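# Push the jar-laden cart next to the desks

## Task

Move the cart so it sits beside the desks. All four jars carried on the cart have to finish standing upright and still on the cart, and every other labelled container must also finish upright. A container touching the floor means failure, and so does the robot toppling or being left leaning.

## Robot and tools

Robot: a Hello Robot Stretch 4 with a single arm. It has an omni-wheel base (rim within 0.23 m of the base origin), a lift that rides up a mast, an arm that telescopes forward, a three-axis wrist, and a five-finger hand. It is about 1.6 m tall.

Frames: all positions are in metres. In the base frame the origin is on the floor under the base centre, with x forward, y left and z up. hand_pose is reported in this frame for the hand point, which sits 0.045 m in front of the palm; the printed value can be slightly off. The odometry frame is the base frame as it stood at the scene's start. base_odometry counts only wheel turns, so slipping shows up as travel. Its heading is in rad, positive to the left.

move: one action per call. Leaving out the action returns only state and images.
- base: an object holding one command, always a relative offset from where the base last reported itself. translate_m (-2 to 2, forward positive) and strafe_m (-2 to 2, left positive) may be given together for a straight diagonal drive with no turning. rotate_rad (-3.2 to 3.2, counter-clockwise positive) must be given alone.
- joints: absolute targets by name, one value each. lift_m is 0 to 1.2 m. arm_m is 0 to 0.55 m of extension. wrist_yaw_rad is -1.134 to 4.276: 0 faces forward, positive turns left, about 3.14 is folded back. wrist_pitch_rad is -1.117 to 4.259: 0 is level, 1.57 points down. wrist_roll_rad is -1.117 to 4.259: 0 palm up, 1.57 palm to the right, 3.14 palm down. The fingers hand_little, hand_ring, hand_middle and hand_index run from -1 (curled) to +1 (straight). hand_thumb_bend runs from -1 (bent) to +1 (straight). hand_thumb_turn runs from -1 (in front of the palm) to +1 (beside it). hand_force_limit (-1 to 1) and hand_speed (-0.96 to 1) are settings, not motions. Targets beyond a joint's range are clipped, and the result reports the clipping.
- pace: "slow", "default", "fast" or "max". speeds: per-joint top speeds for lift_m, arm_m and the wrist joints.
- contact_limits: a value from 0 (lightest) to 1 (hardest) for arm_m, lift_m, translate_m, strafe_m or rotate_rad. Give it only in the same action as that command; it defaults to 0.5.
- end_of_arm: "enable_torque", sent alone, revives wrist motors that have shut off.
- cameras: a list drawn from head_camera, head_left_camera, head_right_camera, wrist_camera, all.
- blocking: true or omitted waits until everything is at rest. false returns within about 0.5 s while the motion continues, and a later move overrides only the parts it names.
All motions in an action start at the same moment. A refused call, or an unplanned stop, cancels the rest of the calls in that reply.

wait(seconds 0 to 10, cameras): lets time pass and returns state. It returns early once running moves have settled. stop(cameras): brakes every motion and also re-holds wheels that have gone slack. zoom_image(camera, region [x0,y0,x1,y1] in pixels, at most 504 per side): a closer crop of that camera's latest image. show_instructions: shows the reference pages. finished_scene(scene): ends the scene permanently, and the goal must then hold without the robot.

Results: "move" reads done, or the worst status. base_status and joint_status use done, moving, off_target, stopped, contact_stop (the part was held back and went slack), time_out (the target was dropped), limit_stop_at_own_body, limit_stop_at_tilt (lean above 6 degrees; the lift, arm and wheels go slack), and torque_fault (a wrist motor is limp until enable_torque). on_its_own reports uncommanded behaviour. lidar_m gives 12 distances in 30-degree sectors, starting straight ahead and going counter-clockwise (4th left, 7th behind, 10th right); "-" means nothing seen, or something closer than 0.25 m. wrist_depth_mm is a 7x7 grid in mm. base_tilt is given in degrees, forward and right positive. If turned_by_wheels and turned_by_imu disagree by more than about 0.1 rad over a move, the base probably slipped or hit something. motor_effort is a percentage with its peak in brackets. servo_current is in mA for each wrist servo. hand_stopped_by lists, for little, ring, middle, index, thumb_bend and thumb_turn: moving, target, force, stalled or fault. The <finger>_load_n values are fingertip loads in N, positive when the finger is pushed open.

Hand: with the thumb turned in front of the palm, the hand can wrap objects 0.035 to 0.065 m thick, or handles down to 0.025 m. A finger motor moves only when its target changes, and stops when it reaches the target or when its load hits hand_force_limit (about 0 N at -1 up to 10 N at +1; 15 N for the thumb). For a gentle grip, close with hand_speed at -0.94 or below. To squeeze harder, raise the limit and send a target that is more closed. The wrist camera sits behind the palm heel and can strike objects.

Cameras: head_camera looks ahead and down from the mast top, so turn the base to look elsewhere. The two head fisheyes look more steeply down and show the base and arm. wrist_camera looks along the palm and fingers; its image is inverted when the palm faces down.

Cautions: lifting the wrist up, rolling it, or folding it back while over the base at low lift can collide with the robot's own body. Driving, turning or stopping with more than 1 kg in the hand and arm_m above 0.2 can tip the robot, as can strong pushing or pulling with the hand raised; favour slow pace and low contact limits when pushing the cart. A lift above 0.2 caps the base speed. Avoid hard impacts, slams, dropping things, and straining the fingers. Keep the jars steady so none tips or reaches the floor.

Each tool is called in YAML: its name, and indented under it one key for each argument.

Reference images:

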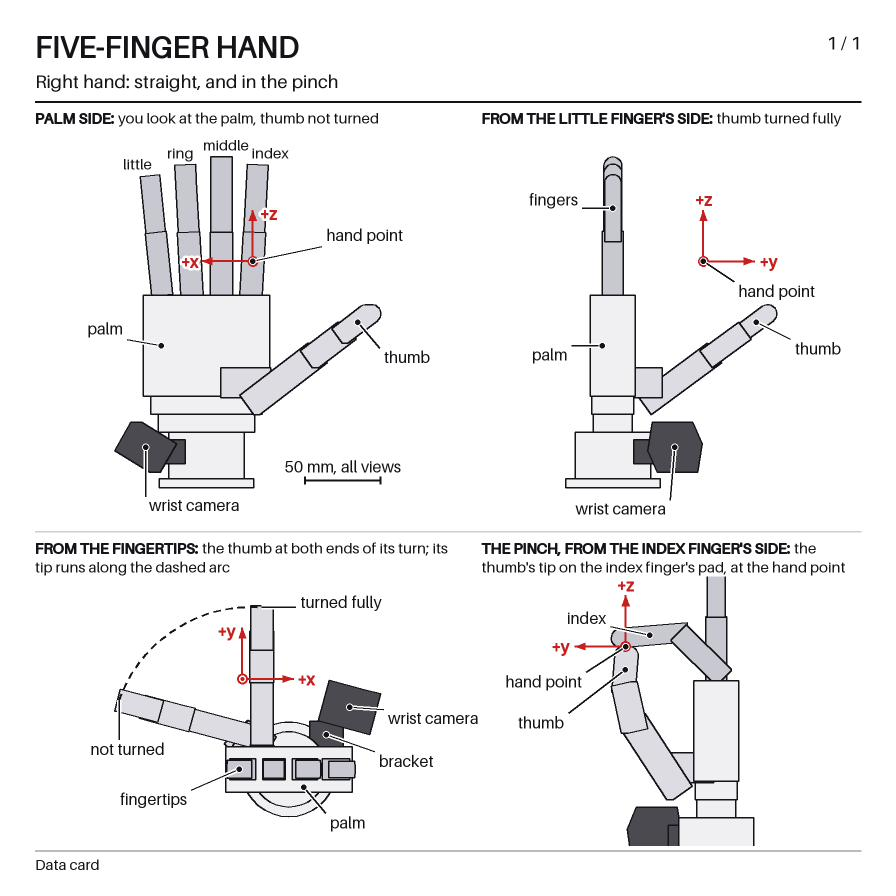

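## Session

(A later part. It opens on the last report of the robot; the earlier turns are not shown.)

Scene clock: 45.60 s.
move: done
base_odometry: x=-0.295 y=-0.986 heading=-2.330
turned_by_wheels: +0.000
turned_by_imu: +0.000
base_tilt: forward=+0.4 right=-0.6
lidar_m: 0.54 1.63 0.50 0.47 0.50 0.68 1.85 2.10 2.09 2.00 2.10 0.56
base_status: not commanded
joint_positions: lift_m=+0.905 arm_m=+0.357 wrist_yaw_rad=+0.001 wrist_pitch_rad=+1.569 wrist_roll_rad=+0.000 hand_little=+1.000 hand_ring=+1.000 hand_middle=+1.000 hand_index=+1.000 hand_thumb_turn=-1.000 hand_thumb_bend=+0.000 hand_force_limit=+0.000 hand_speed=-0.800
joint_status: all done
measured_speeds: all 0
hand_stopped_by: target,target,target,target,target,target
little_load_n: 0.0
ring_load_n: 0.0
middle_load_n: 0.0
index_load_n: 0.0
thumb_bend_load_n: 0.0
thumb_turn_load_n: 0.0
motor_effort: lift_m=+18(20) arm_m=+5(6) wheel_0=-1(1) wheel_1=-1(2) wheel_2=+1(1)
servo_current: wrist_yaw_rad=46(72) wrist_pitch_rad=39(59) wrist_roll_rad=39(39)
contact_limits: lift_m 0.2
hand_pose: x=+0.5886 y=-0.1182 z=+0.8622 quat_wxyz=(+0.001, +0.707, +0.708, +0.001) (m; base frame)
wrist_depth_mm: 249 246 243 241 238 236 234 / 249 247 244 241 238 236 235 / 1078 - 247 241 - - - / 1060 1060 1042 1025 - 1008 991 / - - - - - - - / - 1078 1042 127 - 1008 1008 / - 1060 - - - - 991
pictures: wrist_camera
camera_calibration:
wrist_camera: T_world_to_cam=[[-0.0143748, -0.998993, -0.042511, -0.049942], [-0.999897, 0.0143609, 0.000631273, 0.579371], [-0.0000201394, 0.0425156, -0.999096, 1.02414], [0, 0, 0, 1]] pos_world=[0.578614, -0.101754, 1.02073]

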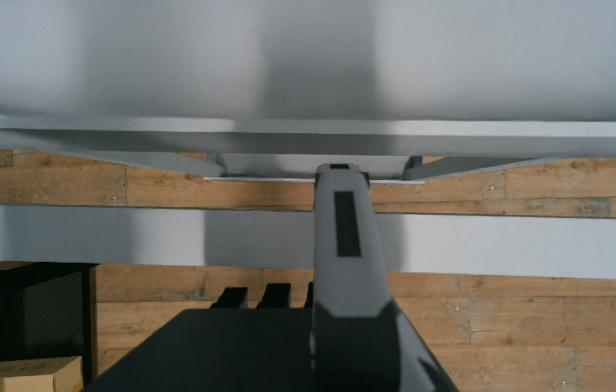

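move:
  joints: {"hand_thumb_bend": 0.15}
  cameras: ["wrist_camera"]

zoom_image:
  camera: "wrist_camera"
  region: [200, 90, 504, 300]

Scene clock: 47.00 s.
move: done
base_odometry: x=-0.295 y=-0.986 heading=-2.330
turned_by_wheels: +0.000
turned_by_imu: +0.000
base_tilt: forward=+0.4 right=-0.6
lidar_m: 0.55 1.64 0.49 0.46 0.47 0.67 1.83 2.11 2.10 2.00 2.06 0.56
base_status: not commanded
joint_positions: lift_m=+0.905 arm_m=+0.357 wrist_yaw_rad=+0.001 wrist_pitch_rad=+1.569 wrist_roll_rad=+0.000 hand_little=+1.000 hand_ring=+1.000 hand_middle=+1.000 hand_index=+1.000 hand_thumb_turn=-1.000 hand_thumb_bend=+0.150 hand_force_limit=+0.000 hand_speed=-0.800
joint_status: all done
measured_speeds: all 0
hand_stopped_by: target,target,target,target,target,target
little_load_n: 0.0
ring_load_n: 0.0
middle_load_n: 0.0
index_load_n: 0.0
thumb_bend_load_n: -0.5
thumb_turn_load_n: 0.0
motor_effort: lift_m=+18(18) arm_m=+6(6) wheel_0=+0(1) wheel_1=-2(2) wheel_2=+1(1)
servo_current: wrist_yaw_rad=52(59) wrist_pitch_rad=33(39) wrist_roll_rad=26(39)
contact_limits: lift_m 0.2
hand_pose: x=+0.5886 y=-0.1182 z=+0.8622 quat_wxyz=(+0.001, +0.707, +0.708, +0.001) (m; base frame)
wrist_depth_mm: 248 246 243 241 238 236 235 / 249 246 243 241 238 236 234 / 1078 - 247 241 - - - / 1060 1060 1042 1042 - 1025 1008 / - - - - - - - / - 1060 1042 127 - 1008 1008 / - 1060 - - - - 1025
pictures: wrist_camera
camera_calibration:
wrist_camera: T_world_to_cam=[[-0.0143748, -0.998993, -0.042511, -0.049942], [-0.999897, 0.0143609, 0.000631273, 0.579371], [-0.0000201394, 0.0425156, -0.999096, 1.02414], [0, 0, 0, 1]] pos_world=[0.578614, -0.101754, 1.02073]

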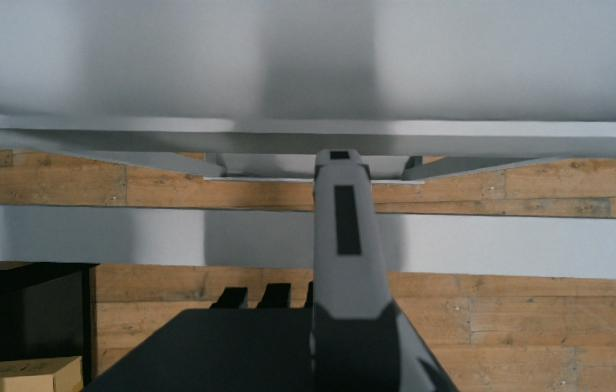

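Scaled by 1.658.

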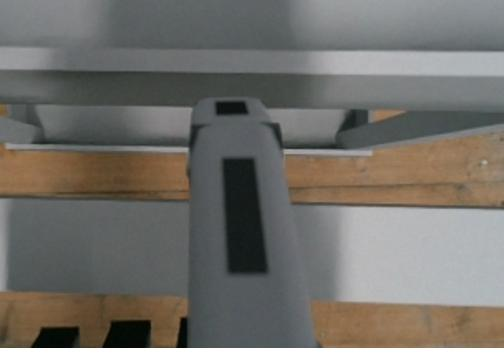

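move:
  joints: {"lift_m": 0.829}
  contact_limits: {"lift_m": 0.1}
  pace: "slow"
  cameras: ["wrist_camera"]

Scene clock: 48.77 s.
move: done
base_odometry: x=-0.295 y=-0.986 heading=-2.330
turned_by_wheels: +0.000
turned_by_imu: +0.000
base_tilt: forward=+0.4 right=-0.6
lidar_m: 0.54 0.62 0.47 0.46 0.51 0.68 1.84 2.10 2.08 2.01 2.08 0.56
base_status: not commanded
joint_positions: lift_m=+0.830 arm_m=+0.357 wrist_yaw_rad=+0.001 wrist_pitch_rad=+1.567 wrist_roll_rad=+0.000 hand_little=+1.000 hand_ring=+1.000 hand_middle=+1.000 hand_index=+1.000 hand_thumb_turn=-1.000 hand_thumb_bend=+0.151 hand_force_limit=+0.000 hand_speed=-0.800
joint_status: all done
measured_speeds: all 0
hand_stopped_by: target,target,target,target,target,target
little_load_n: 0.0
ring_load_n: 0.0
middle_load_n: 0.5
index_load_n: -0.5
thumb_bend_load_n: 4.5
thumb_turn_load_n: 2.0
motor_effort: lift_m=+8(19) arm_m=+3(6) wheel_0=+0(1) wheel_1=-1(2) wheel_2=+1(2)
servo_current: wrist_yaw_rad=39(59) wrist_pitch_rad=33(46) wrist_roll_rad=33(39)
contact_limits: lift_m 0.1
hand_pose: x=+0.5891 y=-0.1182 z=+0.7872 quat_wxyz=(+0.001, +0.707, +0.708, +0.001) (m; base frame)
wrist_depth_mm: 179 178 176 174 173 171 170 / 179 177 175 174 173 171 169 / 193 129 144 126 117 134 - / 991 991 976 960 - 946 931 / - - - - - 931 946 / - - - - - - - / 976 976 - - - - 917
pictures: wrist_camera
camera_calibration:
wrist_camera: T_world_to_cam=[[-0.0141981, -0.998994, -0.0425377, -0.0532051], [-0.999898, 0.0142568, -0.00107543, 0.581229], [0.0016808, 0.042518, -0.999094, 0.948217], [0, 0, 0, 1]] pos_world=[0.57882, -0.101754, 0.94572]

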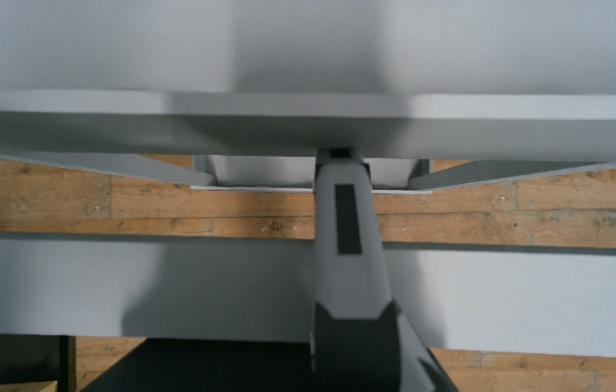

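move:
  joints: {"lift_m": 0.838}
  pace: "slow"

move:
  joints: {"hand_thumb_bend": 0.22}
  cameras: ["wrist_camera"]

Scene clock: 50.27 s.
move: done
base_odometry: x=-0.295 y=-0.986 heading=-2.330
turned_by_wheels: +0.000
turned_by_imu: +0.000
base_tilt: forward=+0.4 right=-0.6
lidar_m: 0.55 1.64 0.51 0.45 0.49 0.70 1.84 2.12 2.10 1.99 2.09 0.55
base_status: not commanded
joint_positions: lift_m=+0.838 arm_m=+0.357 wrist_yaw_rad=+0.002 wrist_pitch_rad=+1.566 wrist_roll_rad=+0.000 hand_little=+1.000 hand_ring=+1.000 hand_middle=+1.000 hand_index=+1.000 hand_thumb_turn=-1.000 hand_thumb_bend=+0.150 hand_force_limit=+0.000 hand_speed=-0.800
joint_status: all done
measured_speeds: all 0
hand_stopped_by: target,target,target,target,target,target
little_load_n: 0.0
ring_load_n: 0.0
middle_load_n: 0.0
index_load_n: 0.0
thumb_bend_load_n: 0.5
thumb_turn_load_n: 0.5
motor_effort: lift_m=+25(25) arm_m=-2(4) wheel_0=+0(1) wheel_1=-1(2) wheel_2=+2(2)
servo_current: wrist_yaw_rad=46(59) wrist_pitch_rad=26(52) wrist_roll_rad=39(39)
hand_pose: x=+0.5894 y=-0.1181 z=+0.7948 quat_wxyz=(+0.002, +0.706, +0.708, +0.002) (m; base frame)
wrist_depth_mm: 181 179 177 175 174 172 170 / 180 179 177 175 173 172 170 / - 132 128 127 143 139 - / 991 991 960 960 - 946 931 / - - - - - - 946 / - - - - - - - / 917 976 - - - - 931
pictures: none

Scene clock: 51.00 s.
move: done
base_odometry: x=-0.295 y=-0.986 heading=-2.330
turned_by_wheels: +0.000
turned_by_imu: +0.000
base_tilt: forward=+0.4 right=-0.6
lidar_m: 0.53 1.63 0.48 0.45 0.49 0.68 1.85 2.10 2.08 1.98 2.09 0.57
base_status: not commanded
joint_positions: lift_m=+0.838 arm_m=+0.357 wrist_yaw_rad=+0.002 wrist_pitch_rad=+1.566 wrist_roll_rad=+0.000 hand_little=+1.000 hand_ring=+1.000 hand_middle=+1.000 hand_index=+1.000 hand_thumb_turn=-1.000 hand_thumb_bend=+0.220 hand_force_limit=+0.000 hand_speed=-0.800
joint_status: all done
measured_speeds: all 0
hand_stopped_by: target,target,target,target,target,target
little_load_n: 0.0
ring_load_n: 0.0
middle_load_n: 0.0
index_load_n: 0.0
thumb_bend_load_n: 0.5
thumb_turn_load_n: 0.5
motor_effort: lift_m=+25(25) arm_m=-3(4) wheel_0=+0(1) wheel_1=-1(2) wheel_2=+2(2)
servo_current: wrist_yaw_rad=52(65) wrist_pitch_rad=13(52) wrist_roll_rad=33(39)
hand_pose: x=+0.5894 y=-0.1181 z=+0.7948 quat_wxyz=(+0.002, +0.706, +0.708, +0.002) (m; base frame)
wrist_depth_mm: 180 178 177 175 173 172 170 / 180 178 176 175 173 171 170 / 144 135 133 127 126 142 - / 991 976 976 976 - 946 931 / - - - - - - - / - - - - - - - / 931 976 - - - - 931
pictures: wrist_camera
camera_calibration:
wrist_camera: T_world_to_cam=[[-0.0134691, -0.999004, -0.042539, -0.0532037], [-0.999906, 0.0135581, -0.00180567, 0.582069], [0.00238062, 0.0425107, -0.999093, 0.955396], [0, 0, 0, 1]] pos_world=[0.579024, -0.101657, 0.953318]

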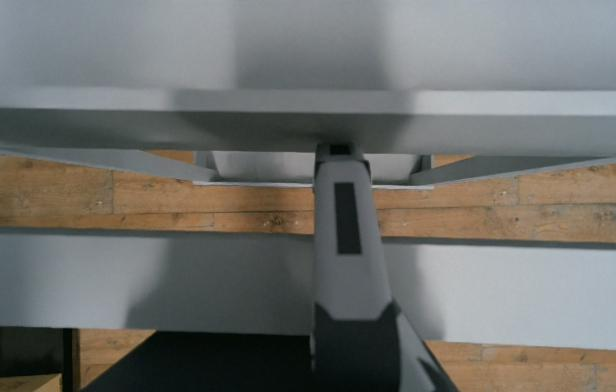

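move:
  joints: {"hand_speed": -0.93, "hand_force_limit": 0.0, "hand_little": -1, "hand_ring": -1, "hand_middle": -1, "hand_index": -1}
  cameras: ["wrist_camera"]

Scene clock: 61.83 s.
move: off_target
base_odometry: x=-0.295 y=-0.986 heading=-2.330
turned_by_wheels: +0.000
turned_by_imu: +0.001
base_tilt: forward=+0.5 right=-0.6
lidar_m: 0.54 1.64 0.50 0.45 0.50 0.69 1.85 2.10 2.06 2.00 2.10 0.55
base_status: not commanded
joint_positions: lift_m=+0.838 arm_m=+0.357 wrist_yaw_rad=+0.002 wrist_pitch_rad=+1.566 wrist_roll_rad=+0.000 hand_little=-0.993 hand_ring=-0.980 hand_middle=-0.264 hand_index=-0.304 hand_thumb_turn=-1.000 hand_thumb_bend=+0.221 hand_force_limit=+0.000 hand_speed=-0.930
joint_status: hand_middle off_target (ended at -0.264, target -1.000); hand_index off_target (ended at -0.304, target -1.000); the others done
measured_speeds: all 0
hand_stopped_by: force,force,force,force,target,target
little_load_n: 5.0
ring_load_n: 1.5
middle_load_n: 6.0
index_load_n: 5.5
thumb_bend_load_n: 1.5
thumb_turn_load_n: 0.0
motor_effort: lift_m=+25(25) arm_m=-4(4) wheel_0=-1(1) wheel_1=-1(2) wheel_2=+2(2)
servo_current: wrist_yaw_rad=33(72) wrist_pitch_rad=26(59) wrist_roll_rad=33(46)
hand_pose: x=+0.5894 y=-0.1181 z=+0.7948 quat_wxyz=(+0.002, +0.706, +0.708, +0.002) (m; base frame)
wrist_depth_mm: 179 177 176 173 172 170 168 / 179 177 175 173 171 170 168 / - 119 140 122 118 141 - / 991 991 126 161 - 946 931 / - - - - - 946 946 / - - - - - - - / 917 991 - - - - 931
pictures: wrist_camera
camera_calibration:
wrist_camera: T_world_to_cam=[[-0.0134691, -0.999004, -0.042539, -0.0532037], [-0.999906, 0.0135581, -0.00180567, 0.582069], [0.00238062, 0.0425107, -0.999093, 0.955396], [0, 0, 0, 1]] pos_world=[0.579024, -0.101657, 0.953318]

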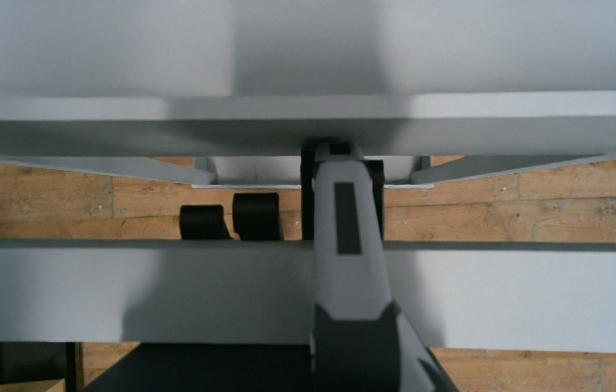

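move:
  base: {"translate_m": -0.1}
  pace: "slow"
  cameras: ["all"]

Scene clock: 64.43 s.
move: done
base_odometry: x=-0.226 y=-0.913 heading=-2.330
turned_by_wheels: +0.000
turned_by_imu: +0.001
base_tilt: forward=+0.4 right=-0.6
lidar_m: 0.51 0.70 0.50 0.43 0.48 0.66 1.87 2.01 2.10 2.00 2.11 0.56
base_status: done
joint_positions: lift_m=+0.838 arm_m=+0.357 wrist_yaw_rad=+0.002 wrist_pitch_rad=+1.567 wrist_roll_rad=+0.000 hand_little=-0.994 hand_ring=-0.981 hand_middle=-0.264 hand_index=-0.304 hand_thumb_turn=-1.000 hand_thumb_bend=+0.221 hand_force_limit=+0.000 hand_speed=-0.930
joint_status: not commanded
measured_speeds: all 0
hand_stopped_by: force,force,force,force,target,target
little_load_n: 1.0
ring_load_n: 0.5
middle_load_n: 6.5
index_load_n: 5.5
thumb_bend_load_n: 1.5
thumb_turn_load_n: -0.5
motor_effort: lift_m=+25(25) arm_m=-4(4) wheel_0=-2(10) wheel_1=-2(6) wheel_2=+2(10)
servo_current: wrist_yaw_rad=46(72) wrist_pitch_rad=20(52) wrist_roll_rad=39(39)
hand_pose: x=+0.5891 y=-0.1181 z=+0.7947 quat_wxyz=(+0.001, +0.706, +0.708, +0.001) (m; base frame)
wrist_depth_mm: 180 178 176 174 173 170 169 / 180 178 176 174 172 170 169 / 130 133 135 122 119 123 187 / 991 976 126 161 - 946 946 / - 976 128 - - - - / - - - - - - - / 917 976 - - - - 931
pictures: head_camera, head_left_camera, head_right_camera, wrist_camera
camera_calibration:
wrist_camera: T_world_to_cam=[[-0.0135245, -0.999004, -0.0425221, -0.0531931], [-0.999908, 0.0135583, -0.00050465, 0.580725], [0.00108067, 0.0425113, -0.999095, 0.956056], [0, 0, 0, 1]] pos_world=[0.578919, -0.101657, 0.953222]

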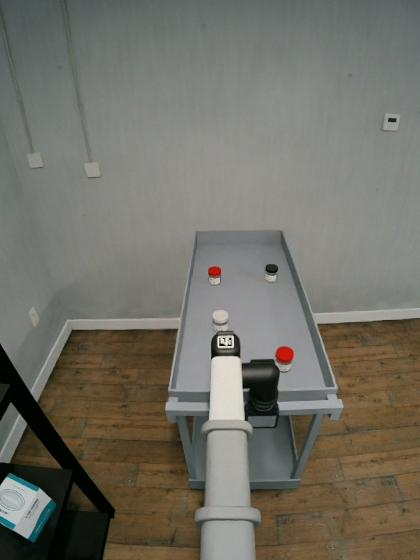

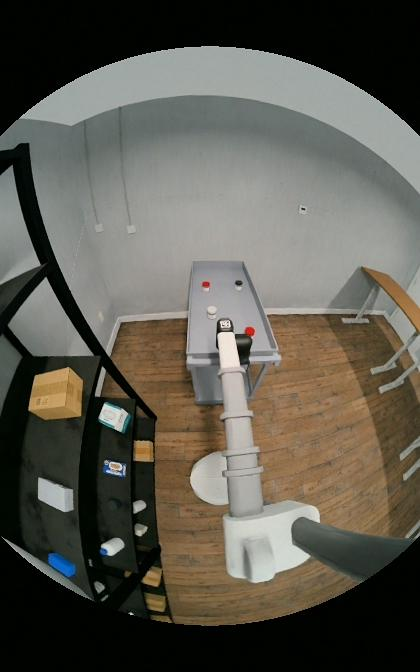

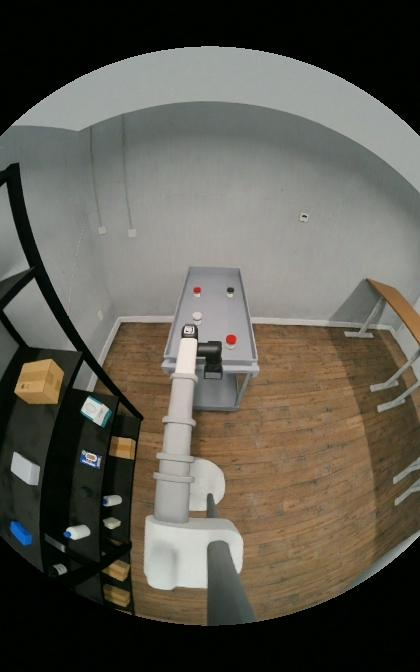

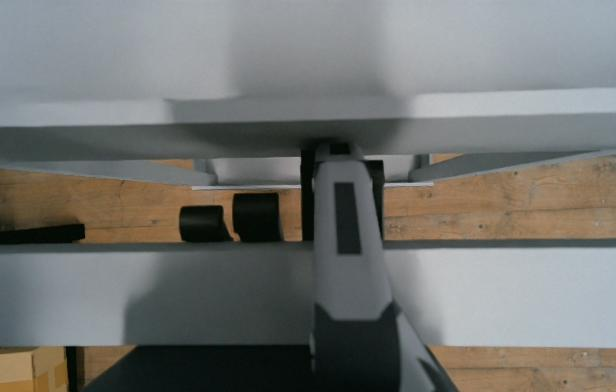

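move:
  base: {"strafe_m": -0.1}
  pace: "slow"
  cameras: ["head_camera", "wrist_camera"]

Scene clock: 66.77 s.
move: done
base_odometry: x=-0.298 y=-0.844 heading=-2.330
turned_by_wheels: +0.000
turned_by_imu: +0.001
base_tilt: forward=+0.4 right=-0.6
lidar_m: 0.51 0.55 0.61 0.53 0.59 0.81 1.93 1.99 1.99 1.90 2.00 0.56
base_status: done
joint_positions: lift_m=+0.838 arm_m=+0.357 wrist_yaw_rad=+0.002 wrist_pitch_rad=+1.567 wrist_roll_rad=+0.000 hand_little=-0.994 hand_ring=-0.981 hand_middle=-0.264 hand_index=-0.304 hand_thumb_turn=-1.000 hand_thumb_bend=+0.221 hand_force_limit=+0.000 hand_speed=-0.930
joint_status: not commanded
measured_speeds: all 0
hand_stopped_by: force,force,force,force,target,target
little_load_n: 0.5
ring_load_n: 0.0
middle_load_n: 6.5
index_load_n: 5.5
thumb_bend_load_n: 1.5
thumb_turn_load_n: 0.0
motor_effort: lift_m=+25(25) arm_m=-4(4) wheel_0=+2(11) wheel_1=-1(7) wheel_2=+1(3)
servo_current: wrist_yaw_rad=39(65) wrist_pitch_rad=26(52) wrist_roll_rad=33(39)
hand_pose: x=+0.5891 y=-0.1181 z=+0.7947 quat_wxyz=(+0.001, +0.706, +0.708, +0.001) (m; base frame)
wrist_depth_mm: 179 177 175 173 172 170 - / 179 177 175 174 172 170 - / 110 133 114 122 118 147 - / 991 991 126 161 - 946 140 / - 976 124 - - - - / - - - - - - - / 991 991 - - - - 931
pictures: head_camera, wrist_camera
camera_calibration:
wrist_camera: T_world_to_cam=[[-0.0135245, -0.999004, -0.0425221, -0.0531931], [-0.999908, 0.0135583, -0.00050465, 0.580725], [0.00108067, 0.0425113, -0.999095, 0.956056], [0, 0, 0, 1]] pos_world=[0.578919, -0.101657, 0.953222]

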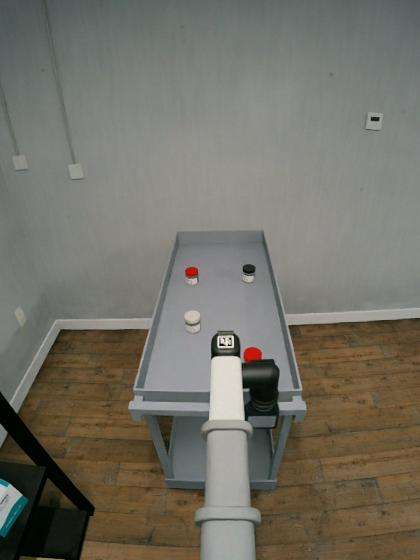

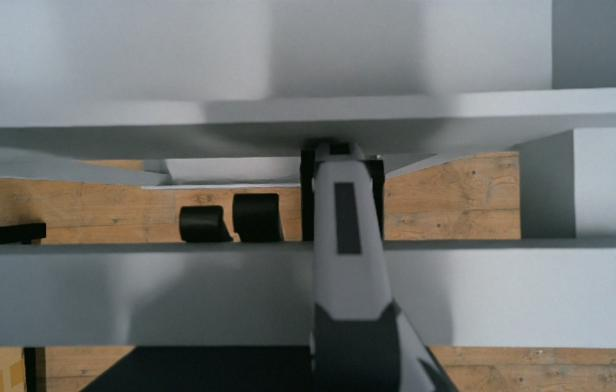

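zoom_image:
  camera: "head_camera"
  region: [150, 440, 300, 510]

Scaled by 3.360 from the camera's 420x560 image, which has a finer 1200x1600 frame.

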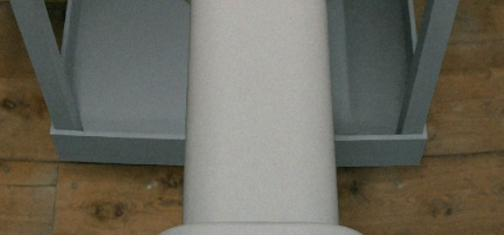

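move:
  joints: {"hand_index": 0.6, "hand_middle": 0.6, "hand_speed": -0.8}

move:
  joints: {"hand_thumb_bend": -1, "hand_speed": -0.93, "hand_force_limit": 0.1}
  cameras: ["wrist_camera"]

move:
  joints: {"hand_index": -1, "hand_middle": -1, "hand_speed": -0.92}
  cameras: ["wrist_camera"]

Scene clock: 70.53 s.
move: done
base_odometry: x=-0.298 y=-0.844 heading=-2.330
turned_by_wheels: +0.000
turned_by_imu: +0.001
base_tilt: forward=+0.4 right=-0.6
lidar_m: 0.54 0.54 0.60 0.56 0.60 0.82 1.94 2.01 1.99 1.90 2.00 0.54
base_status: not commanded
joint_positions: lift_m=+0.838 arm_m=+0.357 wrist_yaw_rad=+0.002 wrist_pitch_rad=+1.567 wrist_roll_rad=+0.000 hand_little=-0.994 hand_ring=-0.981 hand_middle=+0.600 hand_index=+0.600 hand_thumb_turn=-1.000 hand_thumb_bend=+0.220 hand_force_limit=+0.000 hand_speed=-0.800
joint_status: all done
measured_speeds: all 0
hand_stopped_by: force,force,target,target,target,target
little_load_n: 0.5
ring_load_n: 0.0
middle_load_n: 0.0
index_load_n: -0.5
thumb_bend_load_n: 0.0
thumb_turn_load_n: 0.0
motor_effort: lift_m=+25(25) arm_m=-4(4) wheel_0=+2(2) wheel_1=-2(2) wheel_2=+1(1)
servo_current: wrist_yaw_rad=39(72) wrist_pitch_rad=33(52) wrist_roll_rad=26(46)
hand_pose: x=+0.5891 y=-0.1181 z=+0.7947 quat_wxyz=(+0.001, +0.706, +0.708, +0.001) (m; base frame)
wrist_depth_mm: 179 177 175 173 172 170 - / 179 177 175 173 172 170 - / 110 133 114 122 118 146 - / 991 1008 126 - - 946 140 / - 991 123 - - - - / - - - - - - - / 991 991 - - - - 946
pictures: none

Scene clock: 75.67 s.
move: off_target
base_odometry: x=-0.298 y=-0.844 heading=-2.330
turned_by_wheels: +0.000
turned_by_imu: +0.001
base_tilt: forward=+0.4 right=-0.6
lidar_m: 0.54 0.55 0.60 0.56 0.60 0.83 1.93 2.01 2.01 1.90 1.98 0.54
base_status: not commanded
joint_positions: lift_m=+0.838 arm_m=+0.357 wrist_yaw_rad=+0.002 wrist_pitch_rad=+1.567 wrist_roll_rad=+0.000 hand_little=-0.994 hand_ring=-0.981 hand_middle=+0.600 hand_index=+0.600 hand_thumb_turn=-1.000 hand_thumb_bend=-0.015 hand_force_limit=+0.100 hand_speed=-0.930
joint_status: hand_thumb_bend off_target (ended at -0.015, target -1.000); the others done
measured_speeds: all 0
hand_stopped_by: force,force,target,target,force,target
little_load_n: 0.0
ring_load_n: 0.0
middle_load_n: 0.0
index_load_n: 0.0
thumb_bend_load_n: 8.0
thumb_turn_load_n: 3.0
motor_effort: lift_m=+25(25) arm_m=-4(4) wheel_0=+2(2) wheel_1=-1(2) wheel_2=+1(1)
servo_current: wrist_yaw_rad=33(72) wrist_pitch_rad=33(46) wrist_roll_rad=39(39)
hand_pose: x=+0.5891 y=-0.1181 z=+0.7947 quat_wxyz=(+0.001, +0.706, +0.708, +0.001) (m; base frame)
wrist_depth_mm: 179 178 176 174 172 170 - / 179 178 175 174 172 170 - / 109 131 113 134 117 144 - / 991 976 126 - - 960 140 / - 976 123 - - - - / - - - - - - - / 976 991 - - - - 946
pictures: wrist_camera
camera_calibration:
wrist_camera: T_world_to_cam=[[-0.0135245, -0.999004, -0.0425221, -0.0531931], [-0.999908, 0.0135583, -0.00050465, 0.580725], [0.00108067, 0.0425113, -0.999095, 0.956056], [0, 0, 0, 1]] pos_world=[0.578919, -0.101657, 0.953222]

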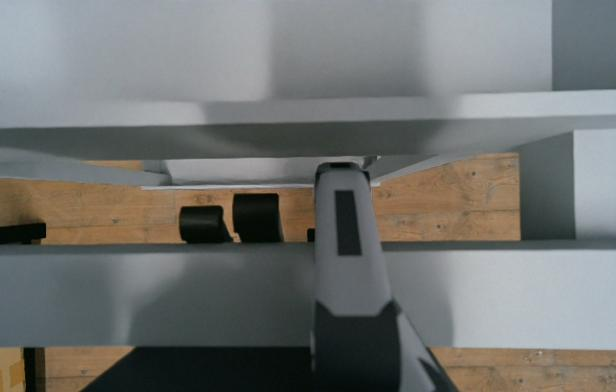

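Scene clock: 82.23 s.
move: off_target
base_odometry: x=-0.298 y=-0.844 heading=-2.330
turned_by_wheels: +0.000
turned_by_imu: +0.001
base_tilt: forward=+0.4 right=-0.6
lidar_m: 0.53 0.53 0.60 0.55 0.59 0.82 1.93 2.02 1.99 1.91 1.99 0.58
base_status: not commanded
joint_positions: lift_m=+0.838 arm_m=+0.357 wrist_yaw_rad=+0.002 wrist_pitch_rad=+1.567 wrist_roll_rad=+0.000 hand_little=-0.994 hand_ring=-0.981 hand_middle=-0.235 hand_index=-0.250 hand_thumb_turn=-1.000 hand_thumb_bend=-0.015 hand_force_limit=+0.100 hand_speed=-0.920
joint_status: hand_middle off_target (ended at -0.235, target -1.000); hand_index off_target (ended at -0.250, target -1.000); the others done
measured_speeds: all 0
hand_stopped_by: force,force,force,force,force,target
little_load_n: 0.0
ring_load_n: 0.0
middle_load_n: 7.0
index_load_n: 7.5
thumb_bend_load_n: 9.5
thumb_turn_load_n: 2.5
motor_effort: lift_m=+25(25) arm_m=-4(4) wheel_0=+2(2) wheel_1=-2(2) wheel_2=+1(1)
servo_current: wrist_yaw_rad=52(78) wrist_pitch_rad=20(46) wrist_roll_rad=26(46)
hand_pose: x=+0.5891 y=-0.1181 z=+0.7947 quat_wxyz=(+0.001, +0.706, +0.708, +0.001) (m; base frame)
wrist_depth_mm: 179 178 176 174 172 170 - / 179 178 176 174 172 171 - / 109 131 113 133 117 145 - / 991 976 126 163 - 946 141 / - 991 123 - - - - / - - - - - - - / 991 991 - - - - 931
pictures: wrist_camera
camera_calibration:
wrist_camera: T_world_to_cam=[[-0.0135245, -0.999004, -0.0425221, -0.0531931], [-0.999908, 0.0135583, -0.00050465, 0.580725], [0.00108067, 0.0425113, -0.999095, 0.956056], [0, 0, 0, 1]] pos_world=[0.578919, -0.101657, 0.953222]

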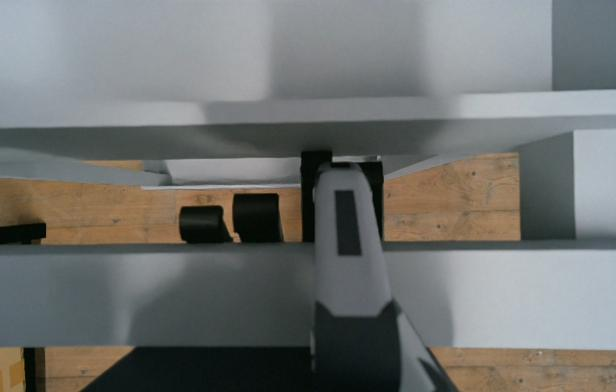

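move:
  base: {"strafe_m": -0.06}
  pace: "slow"
  cameras: ["head_camera", "wrist_camera"]

Scene clock: 84.30 s.
move: done
base_odometry: x=-0.342 y=-0.803 heading=-2.328
turned_by_wheels: +0.001
turned_by_imu: +0.002
base_tilt: forward=+0.4 right=-0.7
lidar_m: 0.50 0.55 0.66 0.62 0.65 0.90 1.94 2.02 1.95 1.85 1.92 0.57
base_status: done
joint_positions: lift_m=+0.838 arm_m=+0.357 wrist_yaw_rad=+0.009 wrist_pitch_rad=+1.569 wrist_roll_rad=-0.004 hand_little=-0.994 hand_ring=-0.981 hand_middle=-0.235 hand_index=-0.250 hand_thumb_turn=-1.000 hand_thumb_bend=-0.015 hand_force_limit=+0.100 hand_speed=-0.920
joint_status: not commanded
measured_speeds: all 0
hand_stopped_by: force,force,force,force,force,target
little_load_n: 0.0
ring_load_n: 0.0
middle_load_n: 6.0
index_load_n: 7.0
thumb_bend_load_n: 9.5
thumb_turn_load_n: 1.5
motor_effort: lift_m=+24(25) arm_m=-4(4) wheel_0=+10(15) wheel_1=+3(5) wheel_2=+3(6)
servo_current: wrist_yaw_rad=65(78) wrist_pitch_rad=46(52) wrist_roll_rad=39(46)
hand_pose: x=+0.5896 y=-0.1174 z=+0.7946 quat_wxyz=(+0.000, +0.702, +0.712, +0.000) (m; base frame)
wrist_depth_mm: 179 177 175 173 172 170 - / 179 176 175 173 171 170 - / 126 131 114 138 143 156 - / 991 991 126 162 - 946 140 / 991 976 123 - - - - / - - - - - - - / 1008 1008 - - - - 931
pictures: head_camera, wrist_camera
camera_calibration:
wrist_camera: T_world_to_cam=[[-0.00261957, -0.999093, -0.0424939, -0.0589812], [-0.999996, 0.00255678, 0.00153194, 0.578324], [-0.0014219, 0.0424977, -0.999096, 0.957488], [0, 0, 0, 1]] pos_world=[0.579528, -0.101097, 0.95323]

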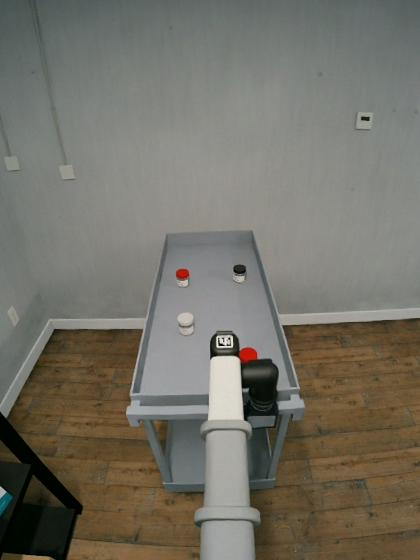

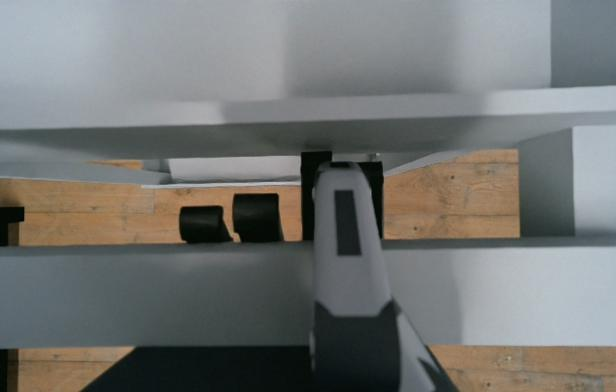

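move:
  cameras: ["head_left_camera", "head_right_camera"]

zoom_image:
  camera: "head_right_camera"
  region: [130, 250, 290, 430]

zoom_image:
  camera: "head_left_camera"
  region: [150, 250, 310, 430]

Scene clock: 86.10 s.
base_odometry: x=-0.342 y=-0.803 heading=-2.328
turned_by_wheels: +0.000
turned_by_imu: +0.000
base_tilt: forward=+0.4 right=-0.6
lidar_m: 0.53 0.54 0.65 0.61 0.65 0.89 1.94 2.01 1.93 1.84 1.90 0.55
base_status: done
joint_positions: lift_m=+0.838 arm_m=+0.357 wrist_yaw_rad=+0.009 wrist_pitch_rad=+1.569 wrist_roll_rad=-0.004 hand_little=-0.994 hand_ring=-0.981 hand_middle=-0.235 hand_index=-0.250 hand_thumb_turn=-1.000 hand_thumb_bend=-0.015 hand_force_limit=+0.100 hand_speed=-0.920
joint_status: not commanded
measured_speeds: all 0
hand_stopped_by: force,force,force,force,force,target
little_load_n: 0.0
ring_load_n: 0.0
middle_load_n: 6.0
index_load_n: 7.0
thumb_bend_load_n: 9.5
thumb_turn_load_n: 1.5
motor_effort: lift_m=+25(25) arm_m=-4(4) wheel_0=+10(15) wheel_1=+3(5) wheel_2=+3(6)
servo_current: wrist_yaw_rad=59(78) wrist_pitch_rad=46(52) wrist_roll_rad=39(46)
hand_pose: x=+0.5896 y=-0.1174 z=+0.7946 quat_wxyz=(+0.000, +0.702, +0.712, +0.000) (m; base frame)
wrist_depth_mm: 179 177 175 173 172 170 - / 179 177 175 173 171 169 - / 126 131 114 138 143 157 - / 991 991 126 162 - 960 140 / 991 991 123 - - - - / - - - - - - - / 991 991 - - - - 931
pictures: head_left_camera, head_right_camera

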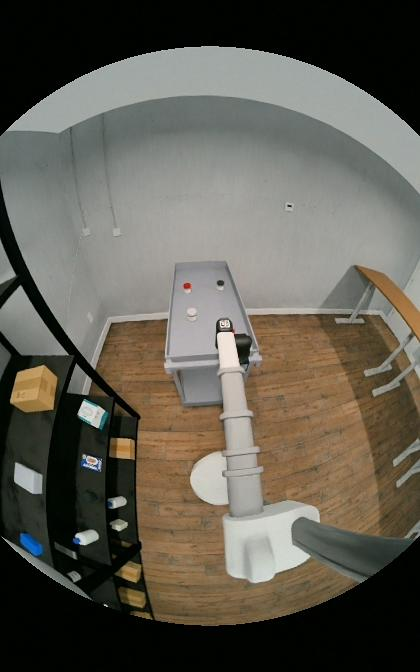

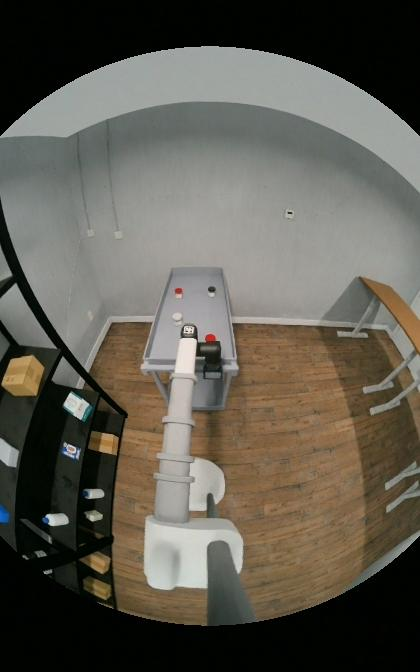

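Scaled by 2.800 from the camera's 420x672 image, which has a finer 600x960 frame.

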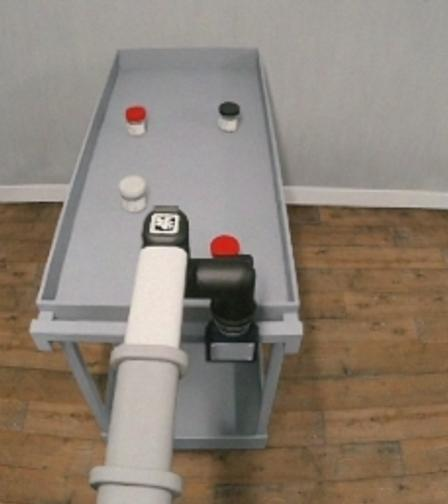

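Scaled by 2.800 from the camera's 420x672 image, which has a finer 600x960 frame.

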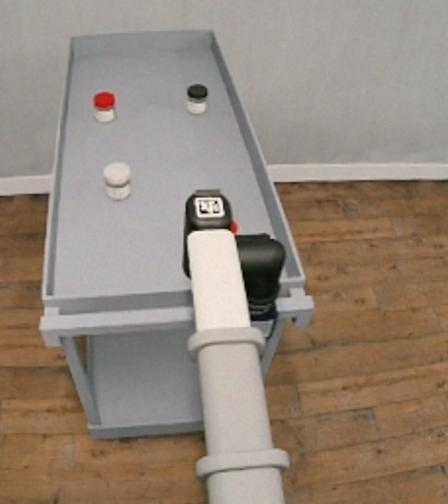

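move:
  base: {"translate_m": -0.5}
  pace: "slow"
  cameras: ["head_camera", "wrist_camera", "head_right_camera"]

Scene clock: 92.83 s.
move: done
base_odometry: x=+0.002 y=-0.440 heading=-2.328
turned_by_wheels: +0.001
turned_by_imu: +0.007
base_tilt: forward=+0.4 right=-0.6
lidar_m: 0.53 0.53 0.65 0.61 0.64 0.89 1.44 1.49 1.95 1.85 1.92 0.57
base_status: done
joint_positions: lift_m=+0.838 arm_m=+0.357 wrist_yaw_rad=+0.017 wrist_pitch_rad=+1.568 wrist_roll_rad=-0.008 hand_little=-0.994 hand_ring=-0.980 hand_middle=-0.235 hand_index=-0.250 hand_thumb_turn=-1.000 hand_thumb_bend=-0.015 hand_force_limit=+0.100 hand_speed=-0.920
joint_status: not commanded
measured_speeds: all 0
hand_stopped_by: force,force,force,force,force,target
little_load_n: 1.0
ring_load_n: 4.5
middle_load_n: 5.5
index_load_n: 6.5
thumb_bend_load_n: 10.5
thumb_turn_load_n: 2.0
motor_effort: lift_m=+24(25) arm_m=-4(4) wheel_0=+2(8) wheel_1=+2(4) wheel_2=+6(12)
servo_current: wrist_yaw_rad=98(117) wrist_pitch_rad=39(52) wrist_roll_rad=46(52)
hand_pose: x=+0.5911 y=-0.1167 z=+0.7948 quat_wxyz=(+0.001, +0.698, +0.716, +0.001) (m; base frame)
wrist_depth_mm: 180 178 177 175 174 172 - / 180 178 177 175 174 172 - / 142 130 117 140 163 154 - / 991 976 126 163 - 946 139 / 991 991 123 - - - - / - - - - - - - / 991 976 - - - - 946
pictures: head_camera, head_right_camera, wrist_camera
camera_calibration:
wrist_camera: T_world_to_cam=[[0.0094517, -0.999048, -0.0425791, -0.065341], [-0.999955, -0.00944404, -0.000380921, 0.579941], [-0.0000215607, 0.0425808, -0.999093, 0.956752], [0, 0, 0, 1]] pos_world=[0.580553, -0.100541, 0.953323]

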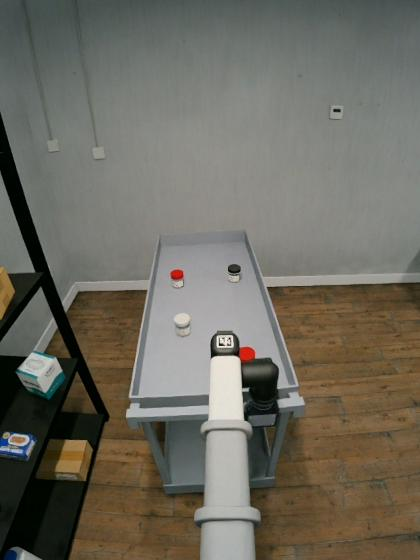

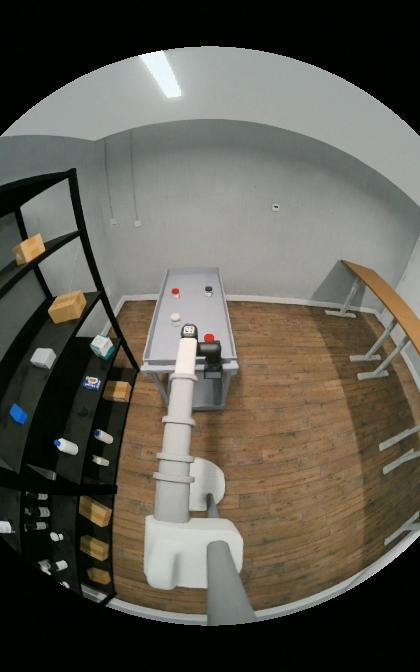

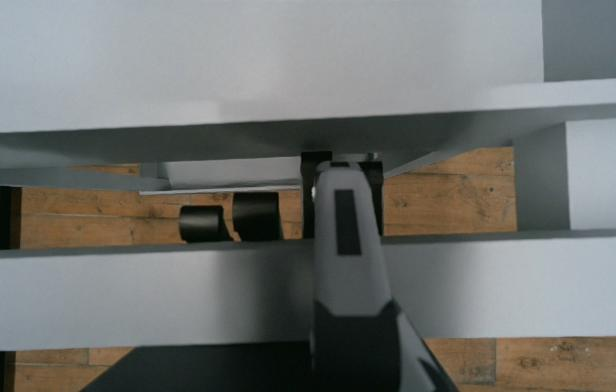

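move:
  joints: {"hand_speed": -0.6, "hand_index": 1, "hand_middle": 1, "hand_ring": 1, "hand_little": 1, "hand_thumb_bend": 0.22}

move:
  joints: {"lift_m": 0.95}
  cameras: ["wrist_camera"]

Scene clock: 96.27 s.
move: done
base_odometry: x=+0.002 y=-0.440 heading=-2.328
turned_by_wheels: +0.000
turned_by_imu: +0.000
base_tilt: forward=+0.4 right=-0.6
lidar_m: 0.52 0.54 0.64 0.60 0.63 0.89 1.45 1.51 1.91 1.83 1.92 0.58
base_status: not commanded
joint_positions: lift_m=+0.838 arm_m=+0.357 wrist_yaw_rad=+0.009 wrist_pitch_rad=+1.568 wrist_roll_rad=-0.008 hand_little=+1.000 hand_ring=+1.000 hand_middle=+1.000 hand_index=+1.000 hand_thumb_turn=-1.000 hand_thumb_bend=+0.221 hand_force_limit=+0.100 hand_speed=-0.600
joint_status: all done
measured_speeds: all 0
hand_stopped_by: target,target,target,target,target,target
little_load_n: 0.0
ring_load_n: 0.0
middle_load_n: 0.0
index_load_n: 0.0
thumb_bend_load_n: 2.5
thumb_turn_load_n: -0.5
motor_effort: lift_m=+24(25) arm_m=-3(4) wheel_0=+2(2) wheel_1=+3(3) wheel_2=+5(7)
servo_current: wrist_yaw_rad=72(111) wrist_pitch_rad=20(46) wrist_roll_rad=39(52)
hand_pose: x=+0.5901 y=-0.1172 z=+0.7948 quat_wxyz=(+0.001, +0.701, +0.713, +0.001) (m; base frame)
wrist_depth_mm: 181 179 178 175 174 171 - / 181 179 177 175 174 114 - / 108 129 122 121 121 946 137 / 991 976 976 960 - 960 138 / 976 976 976 - - - - / - - - - - - - / 991 976 - - - - 931
pictures: none

Scene clock: 97.77 s.
move: done
base_odometry: x=+0.002 y=-0.440 heading=-2.328
turned_by_wheels: +0.000
turned_by_imu: +0.000
base_tilt: forward=+0.4 right=-0.6
lidar_m: 0.51 0.54 0.62 0.60 0.65 0.91 1.45 1.51 1.92 1.85 1.92 0.55
base_status: not commanded
joint_positions: lift_m=+0.950 arm_m=+0.357 wrist_yaw_rad=+0.002 wrist_pitch_rad=+1.568 wrist_roll_rad=-0.003 hand_little=+1.000 hand_ring=+1.000 hand_middle=+1.000 hand_index=+1.000 hand_thumb_turn=-1.000 hand_thumb_bend=+0.221 hand_force_limit=+0.100 hand_speed=-0.600
joint_status: all done
measured_speeds: all 0
hand_stopped_by: target,target,target,target,target,target
little_load_n: 0.0
ring_load_n: 0.0
middle_load_n: 0.0
index_load_n: 0.0
thumb_bend_load_n: 0.0
thumb_turn_load_n: 0.0
motor_effort: lift_m=+25(28) arm_m=-4(4) wheel_0=+2(2) wheel_1=+3(3) wheel_2=+3(5)
servo_current: wrist_yaw_rad=46(72) wrist_pitch_rad=26(52) wrist_roll_rad=39(46)
hand_pose: x=+0.5891 y=-0.1179 z=+0.9067 quat_wxyz=(+0.001, +0.705, +0.709, +0.001) (m; base frame)
wrist_depth_mm: 296 293 289 286 282 - 1042 / 296 291 289 286 283 - 1042 / 296 291 290 286 283 - 1060 / 1098 1118 1098 1078 - 236 1042 / - - - - - 1042 1042 / 1118 1118 1078 127 - 1042 1042 / 1118 1118 - - - - 1060
pictures: wrist_camera
camera_calibration:
wrist_camera: T_world_to_cam=[[-0.01014, -0.999042, -0.042582, -0.0501424], [-0.999948, 0.0101598, -0.000247604, 0.580188], [0.000679989, 0.0425773, -0.999093, 1.06818], [0, 0, 0, 1]] pos_world=[0.578923, -0.101469, 1.06522]

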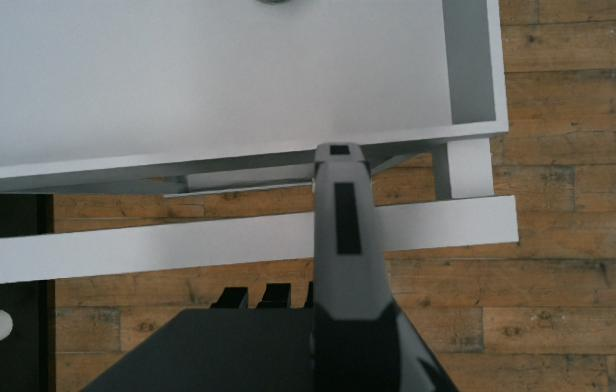

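move:
  joints: {"arm_m": 0.0}
  base: {"strafe_m": -0.9}

move:
  base: {"rotate_rad": 0.7}
  cameras: ["head_camera", "head_left_camera"]

zoom_image:
  camera: "head_camera"
  region: [60, 200, 400, 420]

Scene clock: 102.47 s.
move: done
base_odometry: x=-0.653 y=+0.178 heading=-2.328
turned_by_wheels: +0.000
turned_by_imu: +0.000
base_tilt: forward=+0.4 right=-0.6
lidar_m: 2.27 0.98 0.88 1.51 1.57 1.50 1.43 1.41 1.00 0.94 1.00 1.39
base_status: done
joint_positions: lift_m=+0.950 arm_m=+0.000 wrist_yaw_rad=+0.002 wrist_pitch_rad=+1.568 wrist_roll_rad=-0.002 hand_little=+1.000 hand_ring=+1.000 hand_middle=+1.000 hand_index=+1.000 hand_thumb_turn=-1.000 hand_thumb_bend=+0.221 hand_force_limit=+0.100 hand_speed=-0.600
joint_status: all done
measured_speeds: all 0
hand_stopped_by: target,target,target,target,target,target
little_load_n: 0.0
ring_load_n: 0.0
middle_load_n: 0.0
index_load_n: 0.0
thumb_bend_load_n: 0.0
thumb_turn_load_n: 0.0
motor_effort: lift_m=+25(25) arm_m=-6(8) wheel_0=-1(12) wheel_1=-1(9) wheel_2=+1(3)
servo_current: wrist_yaw_rad=46(72) wrist_pitch_rad=33(52) wrist_roll_rad=33(46)
hand_pose: x=+0.2321 y=-0.1180 z=+0.9067 quat_wxyz=(+0.001, +0.706, +0.708, +0.001) (m; base frame)
wrist_depth_mm: 1118 1098 1078 1078 1078 1060 1060 / 1118 1098 1118 1078 1060 1060 1060 / 1098 1098 1098 1078 1060 1060 1042 / 1118 1098 1098 1078 - 1060 1042 / 1118 1098 878 866 - 1060 1042 / 1118 1118 866 127 - 1060 1042 / 1118 1098 - - - - 1042
pictures: none

Scene clock: 104.00 s.
move: done
base_odometry: x=-0.653 y=+0.178 heading=-1.628
turned_by_wheels: +0.700
turned_by_imu: +0.703
base_tilt: forward=+0.4 right=-0.6
lidar_m: 0.86 0.96 1.50 1.68 1.44 1.41 1.16 0.98 0.96 1.08 1.70 2.27
base_status: done
joint_positions: lift_m=+0.950 arm_m=+0.000 wrist_yaw_rad=+0.002 wrist_pitch_rad=+1.568 wrist_roll_rad=-0.002 hand_little=+1.000 hand_ring=+1.000 hand_middle=+1.000 hand_index=+1.000 hand_thumb_turn=-1.000 hand_thumb_bend=+0.221 hand_force_limit=+0.100 hand_speed=-0.600
joint_status: not commanded
measured_speeds: all 0
hand_stopped_by: target,target,target,target,target,target
little_load_n: 0.0
ring_load_n: 0.0
middle_load_n: 0.0
index_load_n: 0.0
thumb_bend_load_n: 0.0
thumb_turn_load_n: 0.0
motor_effort: lift_m=+25(25) arm_m=-6(7) wheel_0=+0(8) wheel_1=+0(7) wheel_2=+1(8)
servo_current: wrist_yaw_rad=46(65) wrist_pitch_rad=33(46) wrist_roll_rad=33(46)
hand_pose: x=+0.2321 y=-0.1180 z=+0.9067 quat_wxyz=(+0.001, +0.706, +0.708, +0.001) (m; base frame)
wrist_depth_mm: 1118 1098 1098 1078 1078 1060 1042 / 1118 1118 1098 1098 1060 1060 1042 / 1118 1098 1098 1078 1078 1060 1060 / 1118 1118 1098 1078 - 1060 1060 / 1138 1118 866 866 - 1060 1060 / 1118 1098 866 127 - 1060 1042 / 1118 1118 - - - - 1060
pictures: head_camera, head_left_camera

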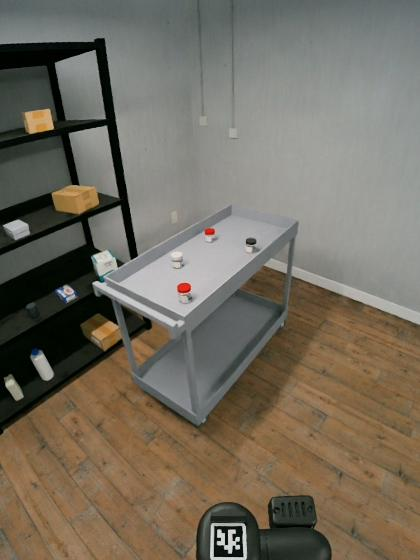

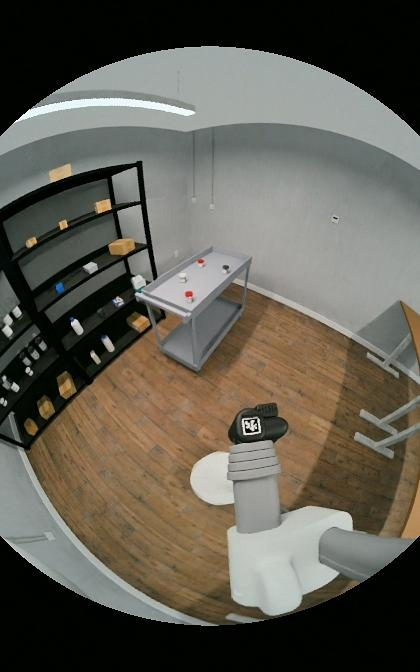

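Scaled by 1.482 from the camera's 420x560 image, which has a finer 1200x1600 frame.

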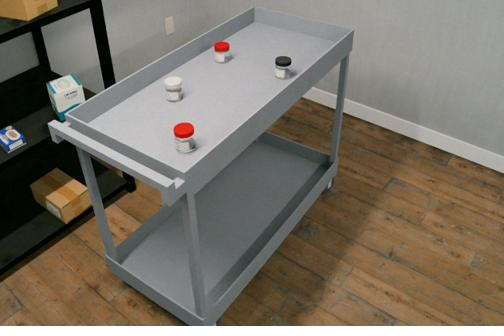

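zoom_image:
  camera: "head_camera"
  region: [270, 300, 310, 345]

zoom_image:
  camera: "head_camera"
  region: [130, 380, 230, 440]

Scaled by 11.200 from the camera's 420x560 image, which has a finer 1200x1600 frame.

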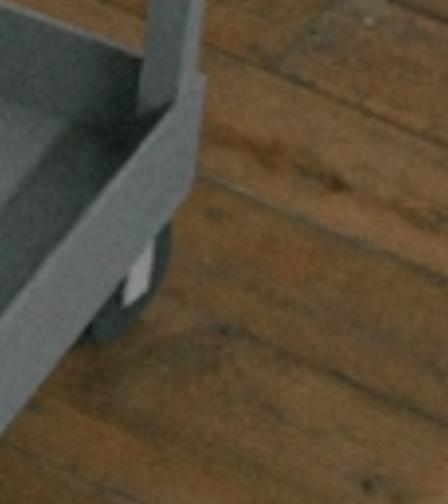

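Scaled by 5.040 from the camera's 420x560 image, which has a finer 1200x1600 frame.

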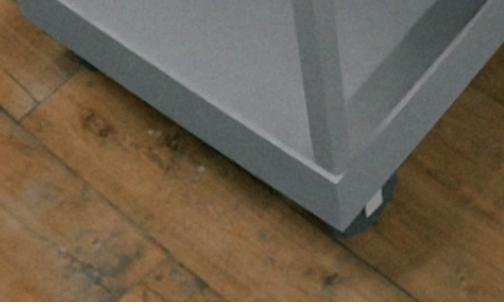

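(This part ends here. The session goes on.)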